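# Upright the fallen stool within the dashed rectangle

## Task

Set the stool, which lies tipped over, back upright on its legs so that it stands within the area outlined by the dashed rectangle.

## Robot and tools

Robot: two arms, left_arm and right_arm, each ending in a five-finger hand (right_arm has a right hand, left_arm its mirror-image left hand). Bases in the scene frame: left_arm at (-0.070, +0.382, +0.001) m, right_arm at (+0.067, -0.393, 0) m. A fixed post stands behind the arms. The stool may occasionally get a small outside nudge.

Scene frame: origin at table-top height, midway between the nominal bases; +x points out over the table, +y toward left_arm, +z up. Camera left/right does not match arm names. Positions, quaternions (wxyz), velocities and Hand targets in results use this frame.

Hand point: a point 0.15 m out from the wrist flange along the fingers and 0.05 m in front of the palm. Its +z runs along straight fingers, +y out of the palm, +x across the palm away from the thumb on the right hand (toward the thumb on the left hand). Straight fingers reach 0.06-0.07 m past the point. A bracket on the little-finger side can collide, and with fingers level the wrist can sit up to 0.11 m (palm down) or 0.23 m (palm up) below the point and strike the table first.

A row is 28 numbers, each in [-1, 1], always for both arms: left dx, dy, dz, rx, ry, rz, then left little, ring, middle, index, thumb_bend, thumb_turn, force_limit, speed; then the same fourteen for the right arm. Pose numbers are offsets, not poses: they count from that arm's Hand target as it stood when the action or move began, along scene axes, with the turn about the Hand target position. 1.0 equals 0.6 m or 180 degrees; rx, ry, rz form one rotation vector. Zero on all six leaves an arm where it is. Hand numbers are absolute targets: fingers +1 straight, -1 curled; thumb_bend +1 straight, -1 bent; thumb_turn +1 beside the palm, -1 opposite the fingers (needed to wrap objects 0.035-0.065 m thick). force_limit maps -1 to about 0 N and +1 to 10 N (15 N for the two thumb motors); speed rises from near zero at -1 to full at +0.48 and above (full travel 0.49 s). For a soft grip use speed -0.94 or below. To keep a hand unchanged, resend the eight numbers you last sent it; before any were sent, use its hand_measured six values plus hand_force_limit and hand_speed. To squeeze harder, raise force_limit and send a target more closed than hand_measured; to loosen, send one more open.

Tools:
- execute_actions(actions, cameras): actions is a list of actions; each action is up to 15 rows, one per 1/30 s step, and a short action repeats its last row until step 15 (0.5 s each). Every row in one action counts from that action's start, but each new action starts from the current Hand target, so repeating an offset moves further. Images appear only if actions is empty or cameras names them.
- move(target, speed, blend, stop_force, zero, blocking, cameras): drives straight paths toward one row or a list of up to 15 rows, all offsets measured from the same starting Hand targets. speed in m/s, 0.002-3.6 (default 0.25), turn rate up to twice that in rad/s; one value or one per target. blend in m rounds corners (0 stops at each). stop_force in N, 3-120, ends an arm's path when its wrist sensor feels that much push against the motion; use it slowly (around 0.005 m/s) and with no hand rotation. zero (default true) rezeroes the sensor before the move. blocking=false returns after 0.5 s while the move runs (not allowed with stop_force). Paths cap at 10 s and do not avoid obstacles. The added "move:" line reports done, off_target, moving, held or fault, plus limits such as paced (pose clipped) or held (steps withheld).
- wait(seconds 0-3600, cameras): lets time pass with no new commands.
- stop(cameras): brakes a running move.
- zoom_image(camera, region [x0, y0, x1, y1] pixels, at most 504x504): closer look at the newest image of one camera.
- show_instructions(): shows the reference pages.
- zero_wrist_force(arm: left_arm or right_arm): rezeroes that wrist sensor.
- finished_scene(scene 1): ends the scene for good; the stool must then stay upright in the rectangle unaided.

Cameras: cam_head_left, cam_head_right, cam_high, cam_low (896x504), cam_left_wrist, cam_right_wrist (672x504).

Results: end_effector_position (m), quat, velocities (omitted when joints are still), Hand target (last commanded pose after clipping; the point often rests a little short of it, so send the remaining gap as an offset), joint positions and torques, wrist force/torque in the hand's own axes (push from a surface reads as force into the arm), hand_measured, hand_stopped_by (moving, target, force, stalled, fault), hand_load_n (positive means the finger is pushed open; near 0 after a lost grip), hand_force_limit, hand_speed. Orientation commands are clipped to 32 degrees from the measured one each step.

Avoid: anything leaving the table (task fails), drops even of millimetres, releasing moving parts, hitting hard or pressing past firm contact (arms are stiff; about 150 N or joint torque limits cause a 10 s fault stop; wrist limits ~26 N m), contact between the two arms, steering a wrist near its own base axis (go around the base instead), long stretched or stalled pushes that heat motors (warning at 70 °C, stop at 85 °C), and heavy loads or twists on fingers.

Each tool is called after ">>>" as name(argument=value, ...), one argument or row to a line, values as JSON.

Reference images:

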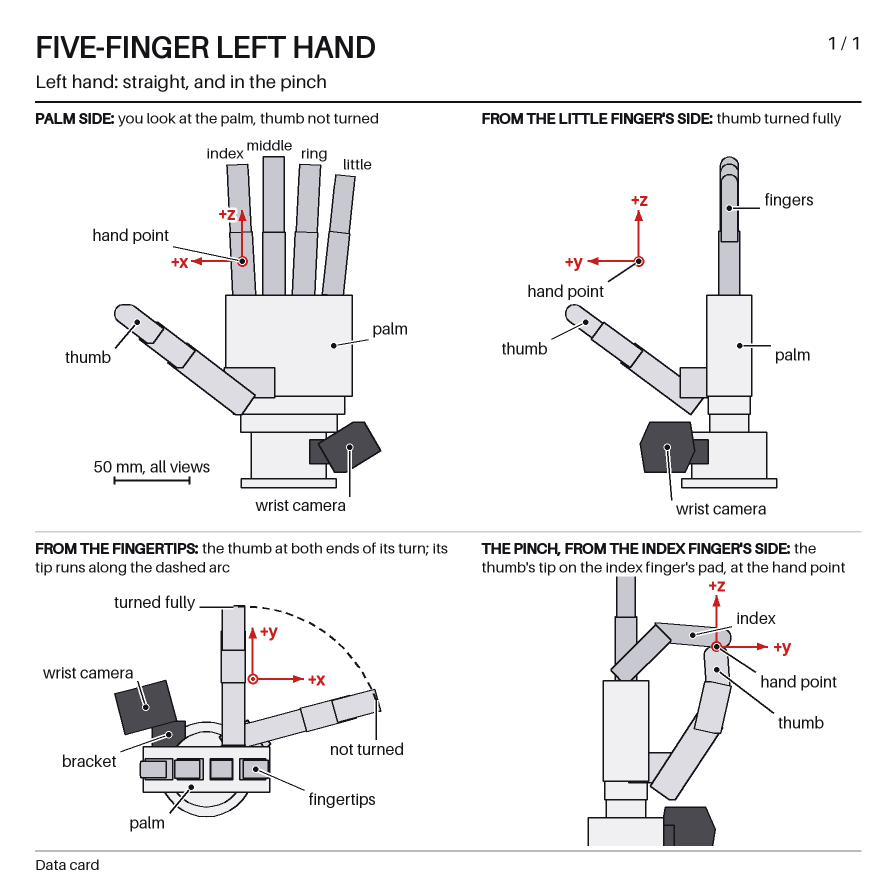

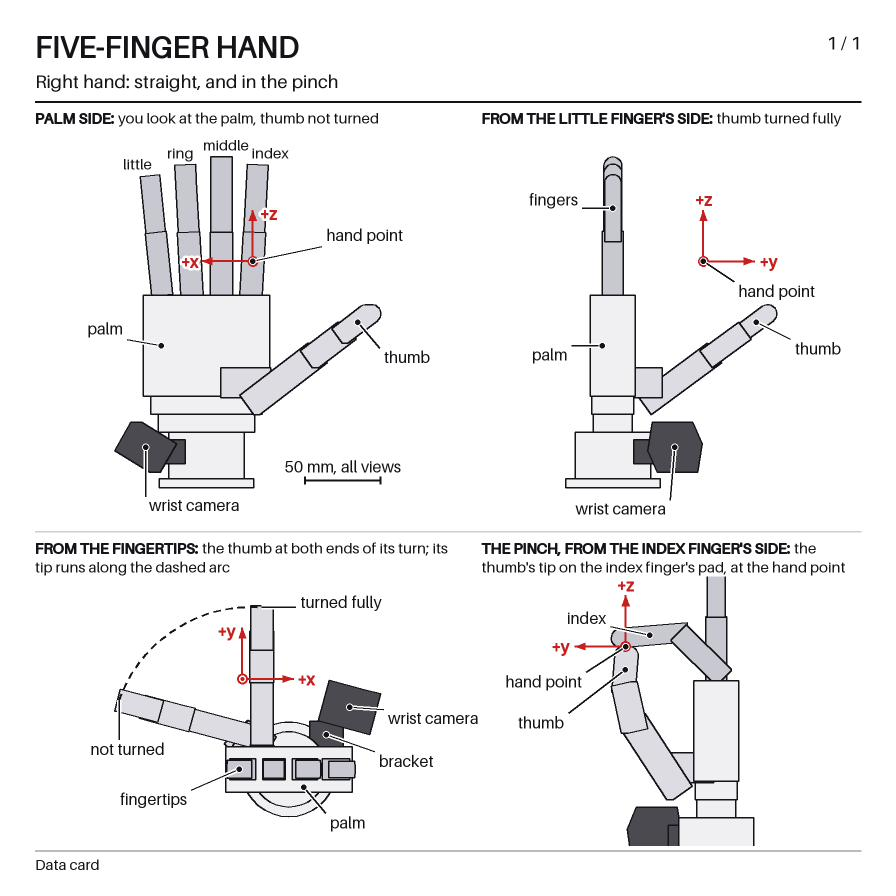

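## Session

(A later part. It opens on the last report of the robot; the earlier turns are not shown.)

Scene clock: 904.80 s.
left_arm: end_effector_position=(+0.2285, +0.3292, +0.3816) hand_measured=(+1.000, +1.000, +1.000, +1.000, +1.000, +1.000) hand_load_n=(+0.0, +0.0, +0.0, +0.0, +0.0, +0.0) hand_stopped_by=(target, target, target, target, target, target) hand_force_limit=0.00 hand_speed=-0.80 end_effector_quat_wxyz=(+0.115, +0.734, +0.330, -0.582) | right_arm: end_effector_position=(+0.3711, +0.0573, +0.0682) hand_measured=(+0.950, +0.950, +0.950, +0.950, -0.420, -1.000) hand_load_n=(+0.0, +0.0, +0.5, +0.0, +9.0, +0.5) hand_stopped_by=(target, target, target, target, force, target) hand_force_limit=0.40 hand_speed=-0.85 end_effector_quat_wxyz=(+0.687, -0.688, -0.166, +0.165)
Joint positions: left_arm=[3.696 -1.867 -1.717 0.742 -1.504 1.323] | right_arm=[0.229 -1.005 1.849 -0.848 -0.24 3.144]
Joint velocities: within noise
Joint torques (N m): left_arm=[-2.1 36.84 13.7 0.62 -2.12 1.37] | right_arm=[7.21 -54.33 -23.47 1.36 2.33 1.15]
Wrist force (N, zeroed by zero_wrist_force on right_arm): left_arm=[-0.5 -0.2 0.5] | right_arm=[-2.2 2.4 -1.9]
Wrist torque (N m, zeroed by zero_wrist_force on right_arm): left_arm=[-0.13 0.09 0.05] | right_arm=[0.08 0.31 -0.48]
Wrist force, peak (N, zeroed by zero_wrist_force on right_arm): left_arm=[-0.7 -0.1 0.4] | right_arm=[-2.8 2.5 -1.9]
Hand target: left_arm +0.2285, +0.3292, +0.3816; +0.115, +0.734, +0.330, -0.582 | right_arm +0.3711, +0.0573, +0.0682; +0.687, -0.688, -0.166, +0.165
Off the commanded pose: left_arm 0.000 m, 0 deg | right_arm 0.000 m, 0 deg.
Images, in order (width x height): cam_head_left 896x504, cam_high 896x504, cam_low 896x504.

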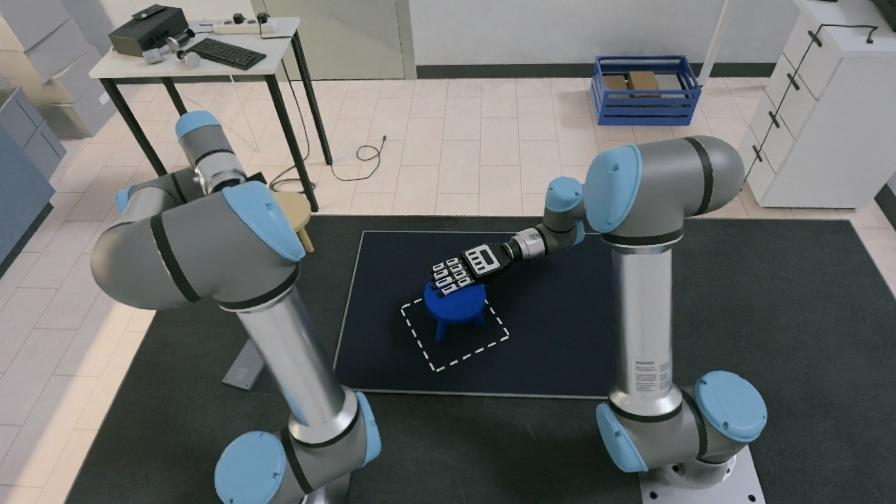

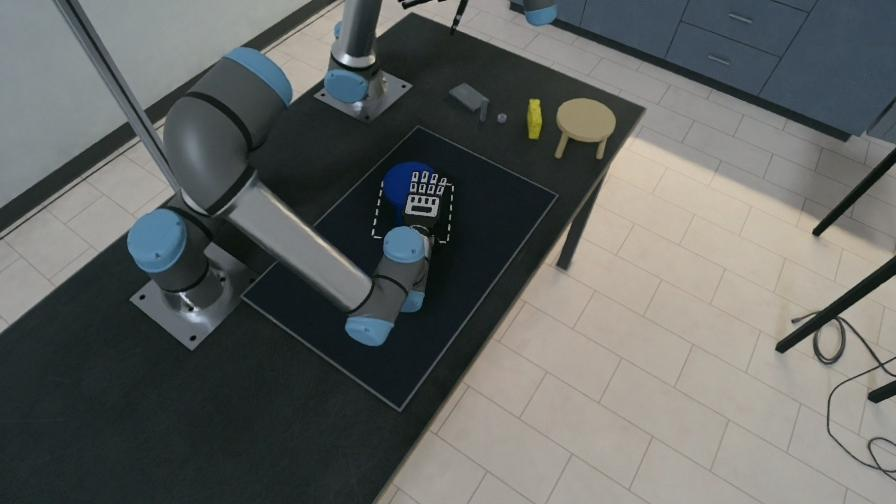

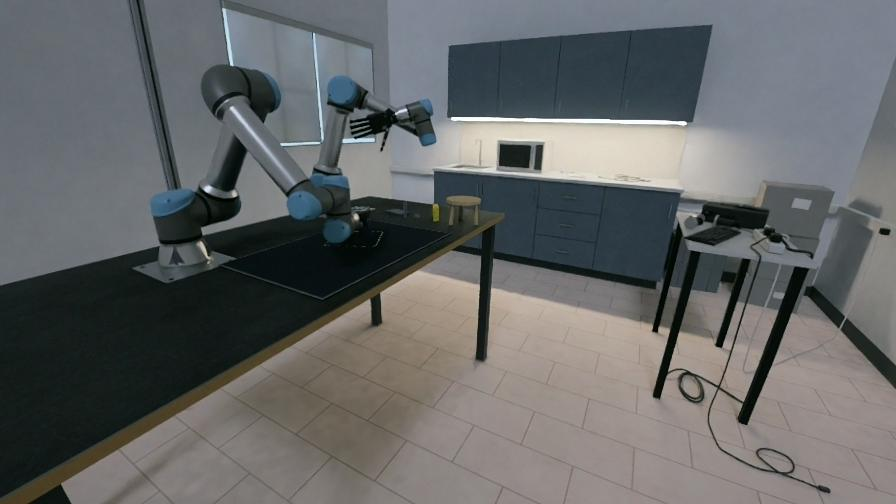

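>>> move(
  target=[
    [0,0,0,0,0,0,1,1,1,1,1,1,0,-0.8,0,0,-0.035,0,0,0,0.95,0.95,0.95,0.95,-0.95,-1,0.4,-0.85],
  ],
  speed=0.008,
  stop_force=3,
  cameras=["cam_high","cam_left_wrist","cam_right_wrist","cam_head_left","cam_head_right"],
)

>>> zoom_image(
  camera="cam_head_left",
  region=[380, 240, 540, 400],
)

>>> zoom_image(
  camera="cam_head_right",
  region=[370, 240, 530, 400],
)

Scene clock: 913.00 s.
left_arm: end_effector_position=(+0.2285, +0.3292, +0.3816) hand_measured=(+1.000, +1.000, +1.000, +1.000, +1.000, +1.000) hand_load_n=(+0.0, +0.0, +0.0, +0.0, +0.0, +0.0) hand_stopped_by=(target, target, target, target, target, target) hand_force_limit=0.00 hand_speed=-0.80 end_effector_quat_wxyz=(+0.115, +0.734, +0.330, -0.582) | right_arm: end_effector_position=(+0.3711, +0.0573, +0.0642) hand_measured=(+0.950, +0.950, +0.950, +0.950, -0.420, -1.000) hand_load_n=(+0.0, +0.0, +0.5, +0.0, +9.0, +1.0) hand_stopped_by=(target, target, target, target, force, target) hand_force_limit=0.40 hand_speed=-0.85 end_effector_quat_wxyz=(+0.687, -0.688, -0.166, +0.165)
Joint positions: left_arm=[3.696 -1.867 -1.717 0.742 -1.504 1.323] | right_arm=[0.229 -0.998 1.85 -0.857 -0.24 3.144]
Joint torques (N m): left_arm=[-2.41 37.32 14.71 0.53 -2.31 1.43] | right_arm=[7.13 -53.29 -22.65 1.77 -0.09 0.59]
Wrist force (N, zeroed by zero_wrist_force on right_arm): left_arm=[-0.4 0.1 0.2] | right_arm=[-1.8 -0.1 -1.6]
Wrist torque (N m, zeroed by zero_wrist_force on right_arm): left_arm=[-0.08 0.08 0.05] | right_arm=[-0.06 0.35 -0.49]
Wrist force, peak (N, zeroed by zero_wrist_force on right_arm): left_arm=[-0.5 0.0 0.7] | right_arm=[0.8 -6.3 -2.4]
Hand target: left_arm +0.2285, +0.3292, +0.3816; +0.115, +0.734, +0.330, -0.582 | right_arm +0.3711, +0.0573, +0.0642; +0.687, -0.688, -0.166, +0.165 (not the last commanded pose)
Off the commanded pose: left_arm 0.000 m, 0 deg | right_arm 0.017 m, 0 deg.
move: contact (right_arm)
Images, in order (width x height): cam_head_left 896x504, cam_head_right 896x504, cam_high 896x504, cam_left_wrist 672x504, cam_right_wrist 672x504.

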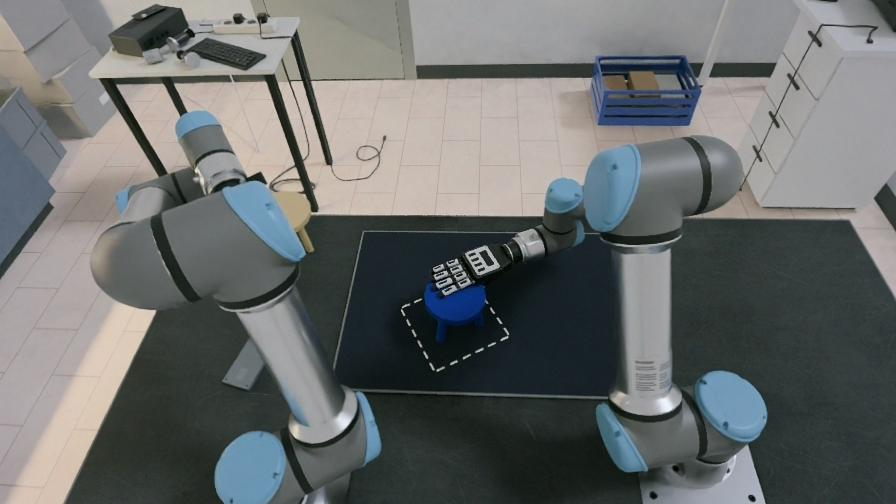

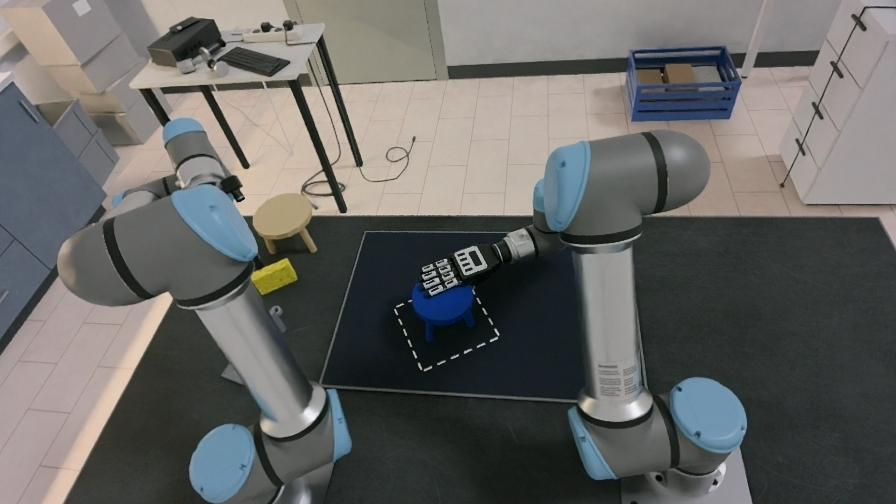

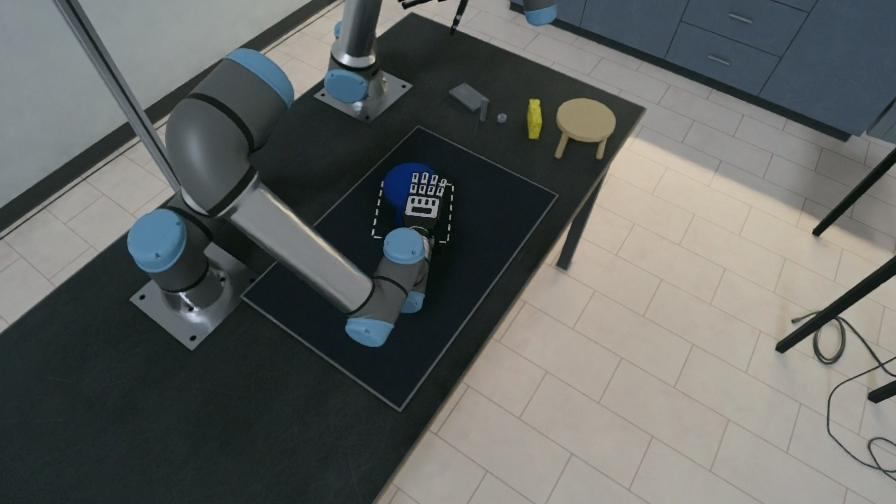

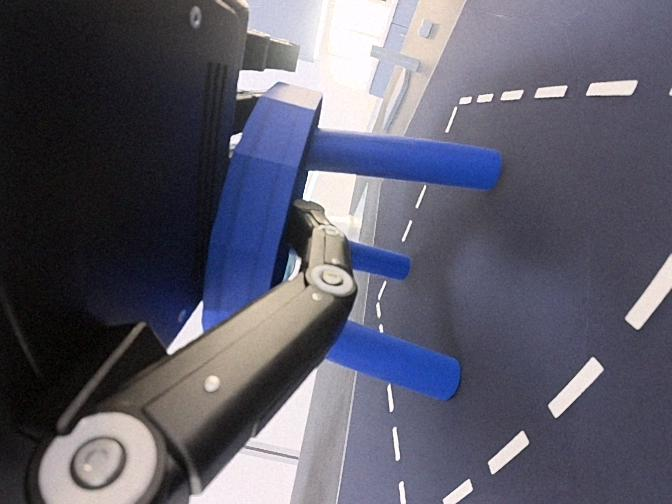

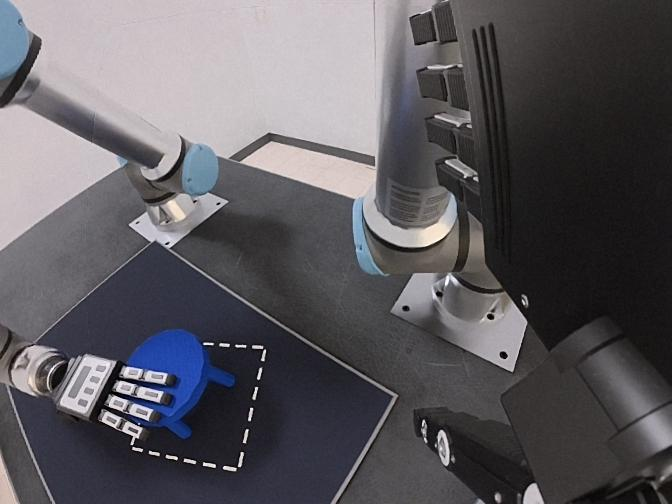

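Scaled by 3.150 from the camera's image (finer frame: 1280x720).

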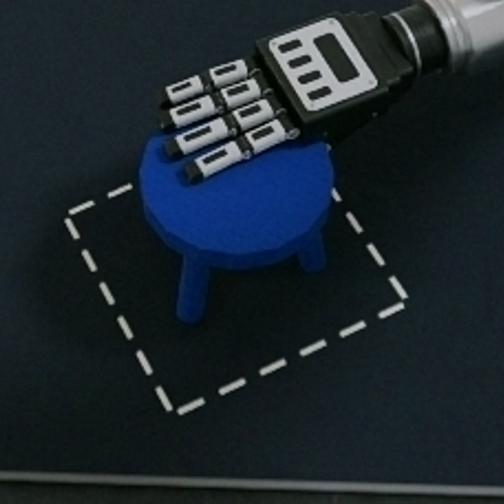

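Scaled by 3.150 from the camera's image (finer frame: 1280x720).

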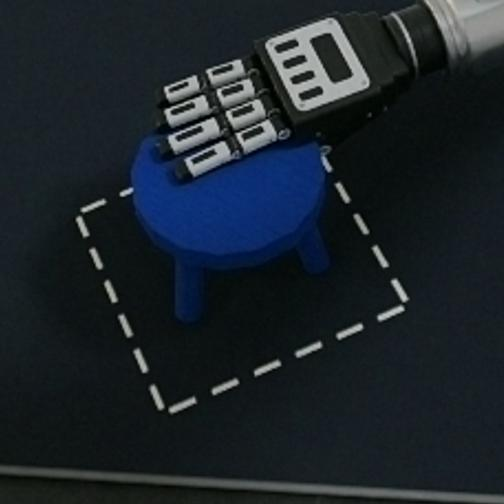

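>>> move(
  target=[0,0,0,0,0,0,1,1,1,1,1,1,0,-0.8,0,0,0,0,0,0,0.95,0.95,0.95,0.95,-0.36,-1,0.4,-0.95],
)

>>> move(
  target=[0,0,0,0,0,0,1,1,1,1,1,1,0,-0.8,0,0,0,0,0,0,0.95,0.95,0.95,0.95,0.9,-1,0.4,-0.75],
  cameras=["cam_high","cam_left_wrist","cam_right_wrist","cam_head_left"],
)

Scene clock: 920.40 s.
left_arm: end_effector_position=(+0.2285, +0.3292, +0.3816) hand_measured=(+1.000, +1.000, +1.000, +1.000, +1.000, +1.000) hand_load_n=(+0.0, +0.0, +0.0, +0.0, +0.0, +0.0) hand_stopped_by=(target, target, target, target, target, target) hand_force_limit=0.00 hand_speed=-0.80 end_effector_quat_wxyz=(+0.115, +0.734, +0.330, -0.582) | right_arm: end_effector_position=(+0.3711, +0.0573, +0.0642) hand_measured=(+0.950, +0.950, +0.950, +0.950, -0.360, -1.000) hand_load_n=(+0.0, +0.0, +0.0, +0.0, +1.0, +0.0) hand_stopped_by=(target, target, target, target, target, target) hand_force_limit=0.40 hand_speed=-0.95 end_effector_quat_wxyz=(+0.687, -0.688, -0.166, +0.165)
Joint positions: left_arm=[3.696 -1.867 -1.717 0.742 -1.504 1.323] | right_arm=[0.229 -0.998 1.85 -0.857 -0.24 3.144]
Joint torques (N m): left_arm=[-3.41 36.18 14.3 0.7 -2.15 1.23] | right_arm=[6.62 -52.53 -22.68 1.3 -3.04 1.29]
Wrist force (N, zeroed by zero_wrist_force on right_arm): left_arm=[-0.4 0.2 0.4] | right_arm=[-2.0 -3.7 -1.4]
Wrist torque (N m, zeroed by zero_wrist_force on right_arm): left_arm=[-0.07 0.07 0.05] | right_arm=[-0.24 0.37 -0.46]
Wrist force, peak (N, zeroed by zero_wrist_force on right_arm): left_arm=[-0.5 -0.2 0.6] | right_arm=[-2.0 -3.7 -1.4]
Hand target: left_arm +0.2285, +0.3292, +0.3816; +0.115, +0.734, +0.330, -0.582 | right_arm +0.3711, +0.0573, +0.0642; +0.687, -0.688, -0.166, +0.165
Off the commanded pose: left_arm 0.000 m, 0 deg | right_arm 0.000 m, 0 deg.
move: done

Scene clock: 924.20 s.
left_arm: end_effector_position=(+0.2285, +0.3292, +0.3816) hand_measured=(+1.000, +1.000, +1.000, +1.000, +1.000, +1.000) hand_load_n=(+0.0, +0.0, +0.0, +0.0, -0.5, +0.0) hand_stopped_by=(target, target, target, target, target, target) hand_force_limit=0.00 hand_speed=-0.80 end_effector_quat_wxyz=(+0.115, +0.734, +0.330, -0.582) | right_arm: end_effector_position=(+0.3711, +0.0573, +0.0642) hand_measured=(+0.950, +0.950, +0.950, +0.950, +0.900, -1.000) hand_load_n=(+0.0, +0.0, +0.0, +0.0, +0.0, +0.0) hand_stopped_by=(target, target, target, target, target, target) hand_force_limit=0.40 hand_speed=-0.75 end_effector_quat_wxyz=(+0.687, -0.688, -0.166, +0.165)
Joint positions: left_arm=[3.696 -1.867 -1.717 0.742 -1.504 1.323] | right_arm=[0.229 -0.998 1.85 -0.857 -0.24 3.144]
Joint torques (N m): left_arm=[-2.13 36.89 14.63 0.62 -2.1 1.47] | right_arm=[6.44 -45.9 -20.85 -1.22 0.14 1.08]
Wrist force (N, zeroed by zero_wrist_force on right_arm): left_arm=[-0.7 -0.1 0.3] | right_arm=[-2.1 -3.7 -1.3]
Wrist torque (N m, zeroed by zero_wrist_force on right_arm): left_arm=[-0.11 0.12 0.04] | right_arm=[-0.23 0.37 -0.47]
Wrist force, peak (N, zeroed by zero_wrist_force on right_arm): left_arm=[-0.7 -0.1 0.3] | right_arm=[-2.0 -4.3 -1.4]
Hand target: left_arm +0.2285, +0.3292, +0.3816; +0.115, +0.734, +0.330, -0.582 | right_arm +0.3711, +0.0573, +0.0642; +0.687, -0.688, -0.166, +0.165
Off the commanded pose: left_arm 0.000 m, 0 deg | right_arm 0.000 m, 0 deg.
move: done
Images, in order (width x height): cam_head_left 896x504, cam_high 896x504, cam_left_wrist 672x504, cam_right_wrist 672x504.

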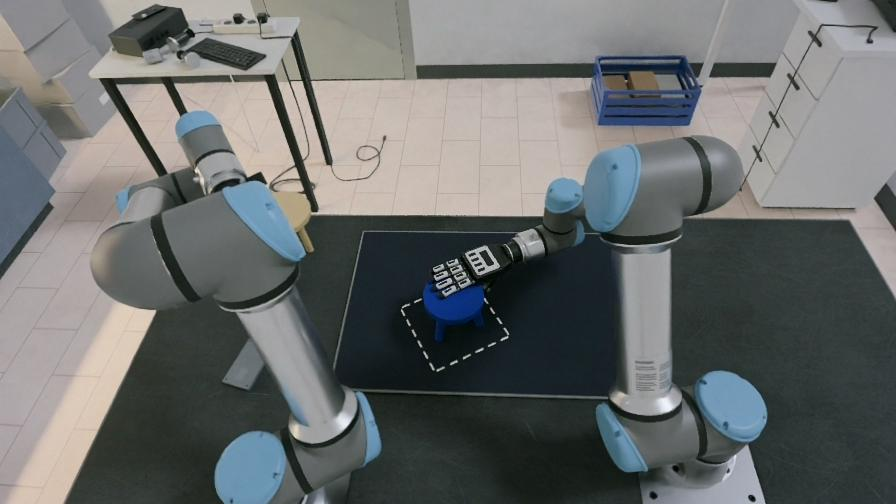

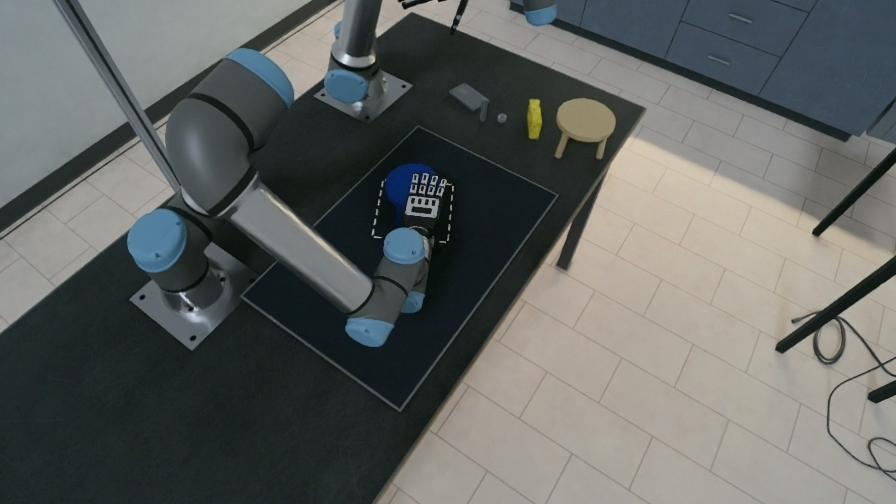

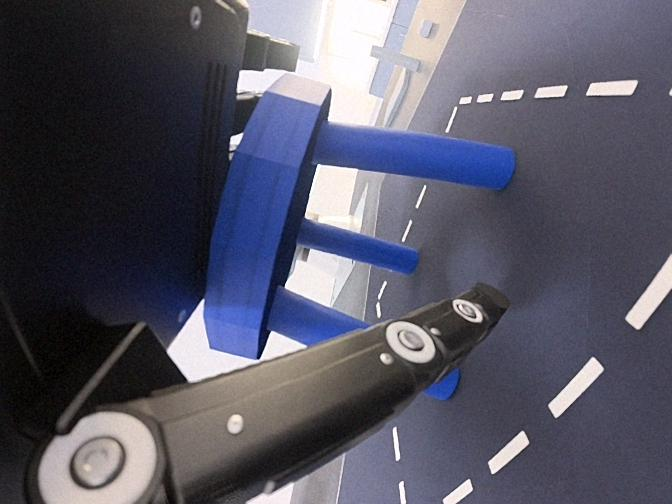

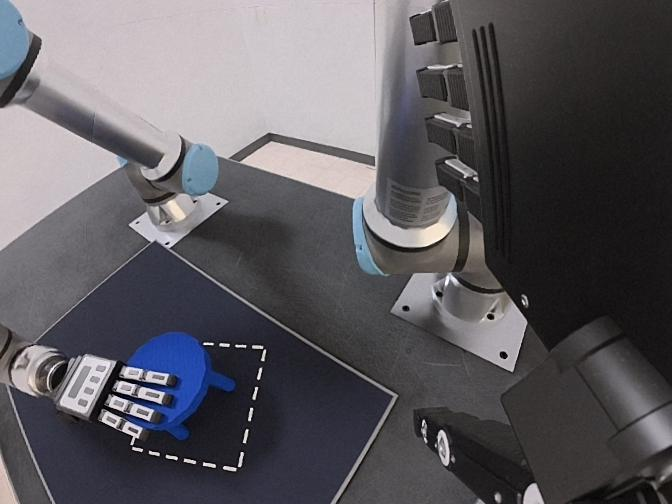

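>>> move(
  target=[0,0,0,0,0,0,1,1,1,1,1,1,0,-0.8,0,0,0.015,0,0,0,0.95,0.95,0.95,0.95,0.9,-1,0.4,-0.75],
  speed=0.02,
)

>>> move(
  target=[0,0,0,0,0,0,1,1,1,1,1,1,0,-0.8,0.1135,-0.2228,0,0,0,0,0.95,0.95,0.95,0.95,0.9,-1,0.4,-0.75],
  speed=0.05,
  stop_force=4,
  cameras=["all"],
)

Scene clock: 928.27 s.
left_arm: end_effector_position=(+0.2285, +0.3292, +0.3816) hand_measured=(+1.000, +1.000, +1.000, +1.000, +1.000, +1.000) hand_load_n=(+0.0, +0.0, +0.0, +0.0, +0.0, +0.0) hand_stopped_by=(target, target, target, target, target, target) hand_force_limit=0.00 hand_speed=-0.80 end_effector_quat_wxyz=(+0.115, +0.734, +0.330, -0.582) | right_arm: end_effector_position=(+0.3711, +0.0573, +0.0733) hand_measured=(+0.950, +0.950, +0.950, +0.950, +0.900, -1.000) hand_load_n=(+0.0, +0.0, +0.0, +0.0, +0.0, +0.0) hand_stopped_by=(target, target, target, target, target, target) hand_force_limit=0.40 hand_speed=-0.75 end_effector_quat_wxyz=(+0.687, -0.688, -0.166, +0.165)
Joint positions: left_arm=[3.696 -1.867 -1.717 0.742 -1.504 1.323] | right_arm=[0.229 -1.015 1.847 -0.836 -0.24 3.144]
Joint torques (N m): left_arm=[-2.15 36.22 13.99 0.6 -2.06 1.57] | right_arm=[7.85 -28.12 -19.78 -1.23 2.4 -1.26]
Wrist force (N, zeroed by zero_wrist_force on right_arm): left_arm=[-0.3 0.0 0.4] | right_arm=[-2.5 -0.5 -1.8]
Wrist torque (N m, zeroed by zero_wrist_force on right_arm): left_arm=[-0.09 0.05 0.06] | right_arm=[0.03 0.36 -0.51]
Wrist force, peak (N, zeroed by zero_wrist_force on right_arm): left_arm=[-0.7 -0.4 0.4] | right_arm=[-2.1 -4.2 -1.2]
Hand target: left_arm +0.2285, +0.3292, +0.3816; +0.115, +0.734, +0.330, -0.582 | right_arm +0.3711, +0.0573, +0.0732; +0.687, -0.688, -0.166, +0.165
Off the commanded pose: left_arm 0.000 m, 0 deg | right_arm 0.000 m, 0 deg.
move: done

Scene clock: 932.37 s.
left_arm: end_effector_position=(+0.2285, +0.3292, +0.3816) hand_measured=(+1.000, +1.000, +1.000, +1.000, +1.000, +1.000) hand_load_n=(+0.0, +0.0, +0.0, +0.0, +0.0, +0.0) hand_stopped_by=(target, target, target, target, target, target) hand_force_limit=0.00 hand_speed=-0.80 end_effector_quat_wxyz=(+0.115, +0.734, +0.330, -0.582) | right_arm: end_effector_position=(+0.4392, -0.0763, +0.0732) hand_measured=(+0.950, +0.950, +0.950, +0.950, +0.900, -1.000) hand_load_n=(+0.0, +0.0, +0.0, +0.0, +0.0, +0.0) hand_stopped_by=(target, target, target, target, target, target) hand_force_limit=0.40 hand_speed=-0.75 end_effector_quat_wxyz=(+0.687, -0.688, -0.166, +0.165)
Joint positions: left_arm=[3.696 -1.867 -1.717 0.742 -1.504 1.323] | right_arm=[-0.052 -0.983 1.789 -0.808 -0.521 3.142]
Joint torques (N m): left_arm=[-0.99 35.94 14.57 0.43 -2.23 1.29] | right_arm=[9.48 -54.51 -5.63 -0.74 2.81 -0.89]
Wrist force (N, zeroed by zero_wrist_force on right_arm): left_arm=[-0.1 0.0 0.0] | right_arm=[-2.9 -0.3 -1.0]
Wrist torque (N m, zeroed by zero_wrist_force on right_arm): left_arm=[-0.07 0.03 0.06] | right_arm=[0.05 0.46 -0.46]
Wrist force, peak (N, zeroed by zero_wrist_force on right_arm): left_arm=[-0.6 -0.2 0.6] | right_arm=[-3.2 -0.3 -2.1]
Hand target: left_arm +0.2285, +0.3292, +0.3816; +0.115, +0.734, +0.330, -0.582 | right_arm +0.4392, -0.0763, +0.0732; +0.687, -0.688, -0.166, +0.165
Off the commanded pose: left_arm 0.000 m, 0 deg | right_arm 0.000 m, 0 deg.
move: done

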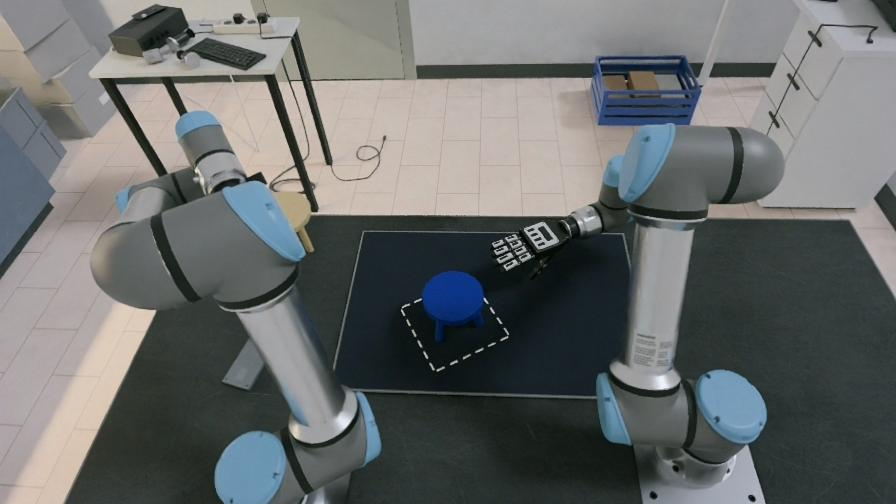

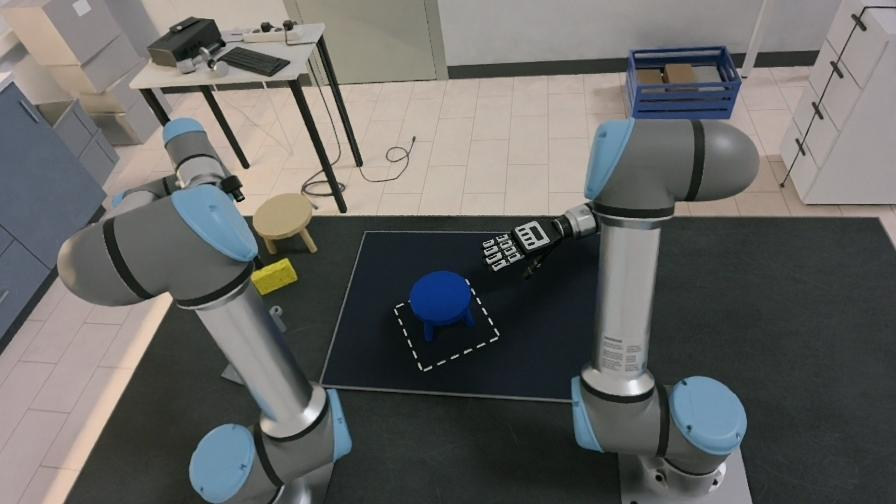

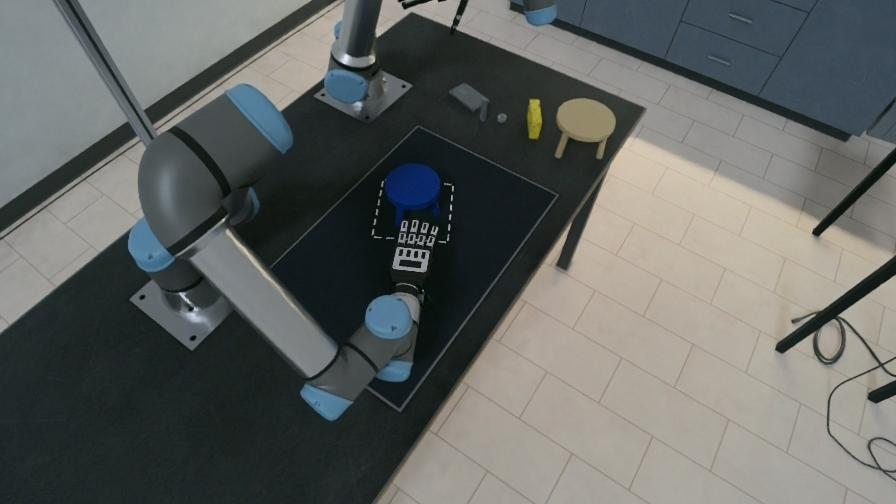

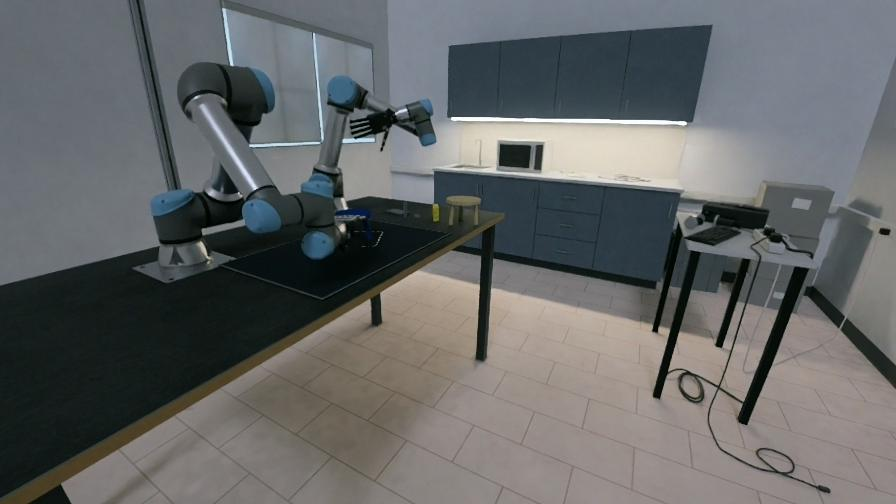

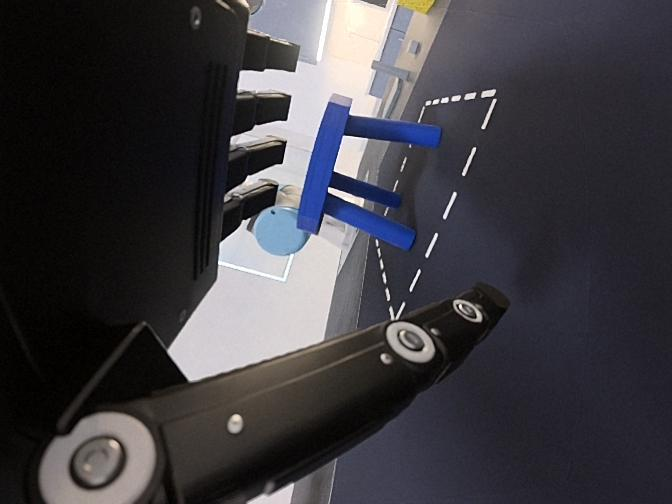

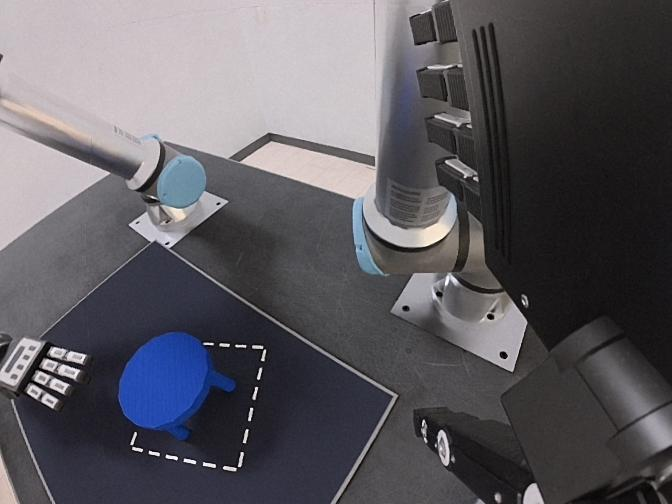

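Free and upright. Checking position precisely.

>>> zoom_image(
  camera="cam_head_left",
  region=[390, 250, 530, 390],
)

>>> zoom_image(
  camera="cam_high",
  region=[355, 150, 475, 260],
)

>>> zoom_image(
  camera="cam_right_wrist",
  region=[90, 310, 300, 490],
)

Scaled by 3.600 from the camera's image (finer frame: 1280x720).

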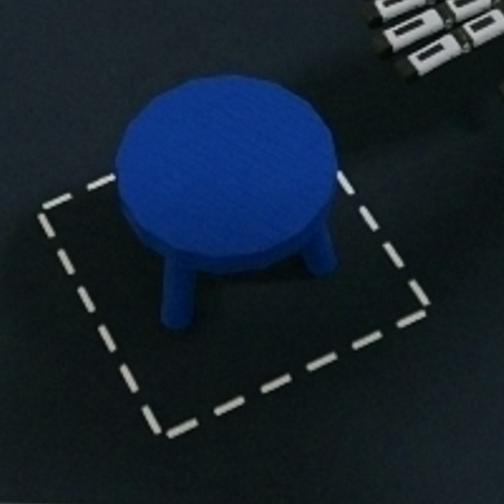

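Scaled by 4.200 from the camera's image (finer frame: 1280x720).

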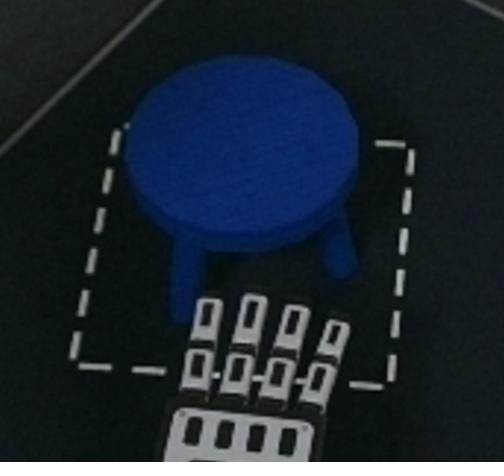

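Scaled by 2.400 from the camera's image (finer frame: 960x720).

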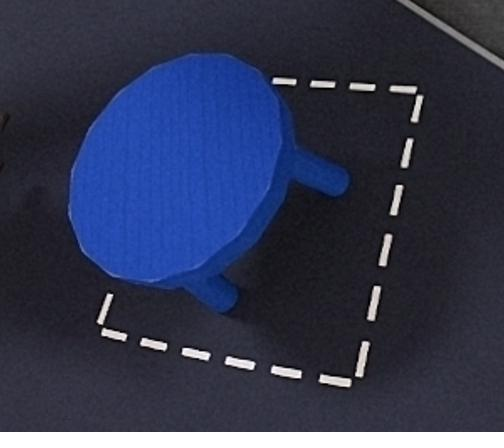

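>>> finished_scene(
)

The scene is finished: the task was done.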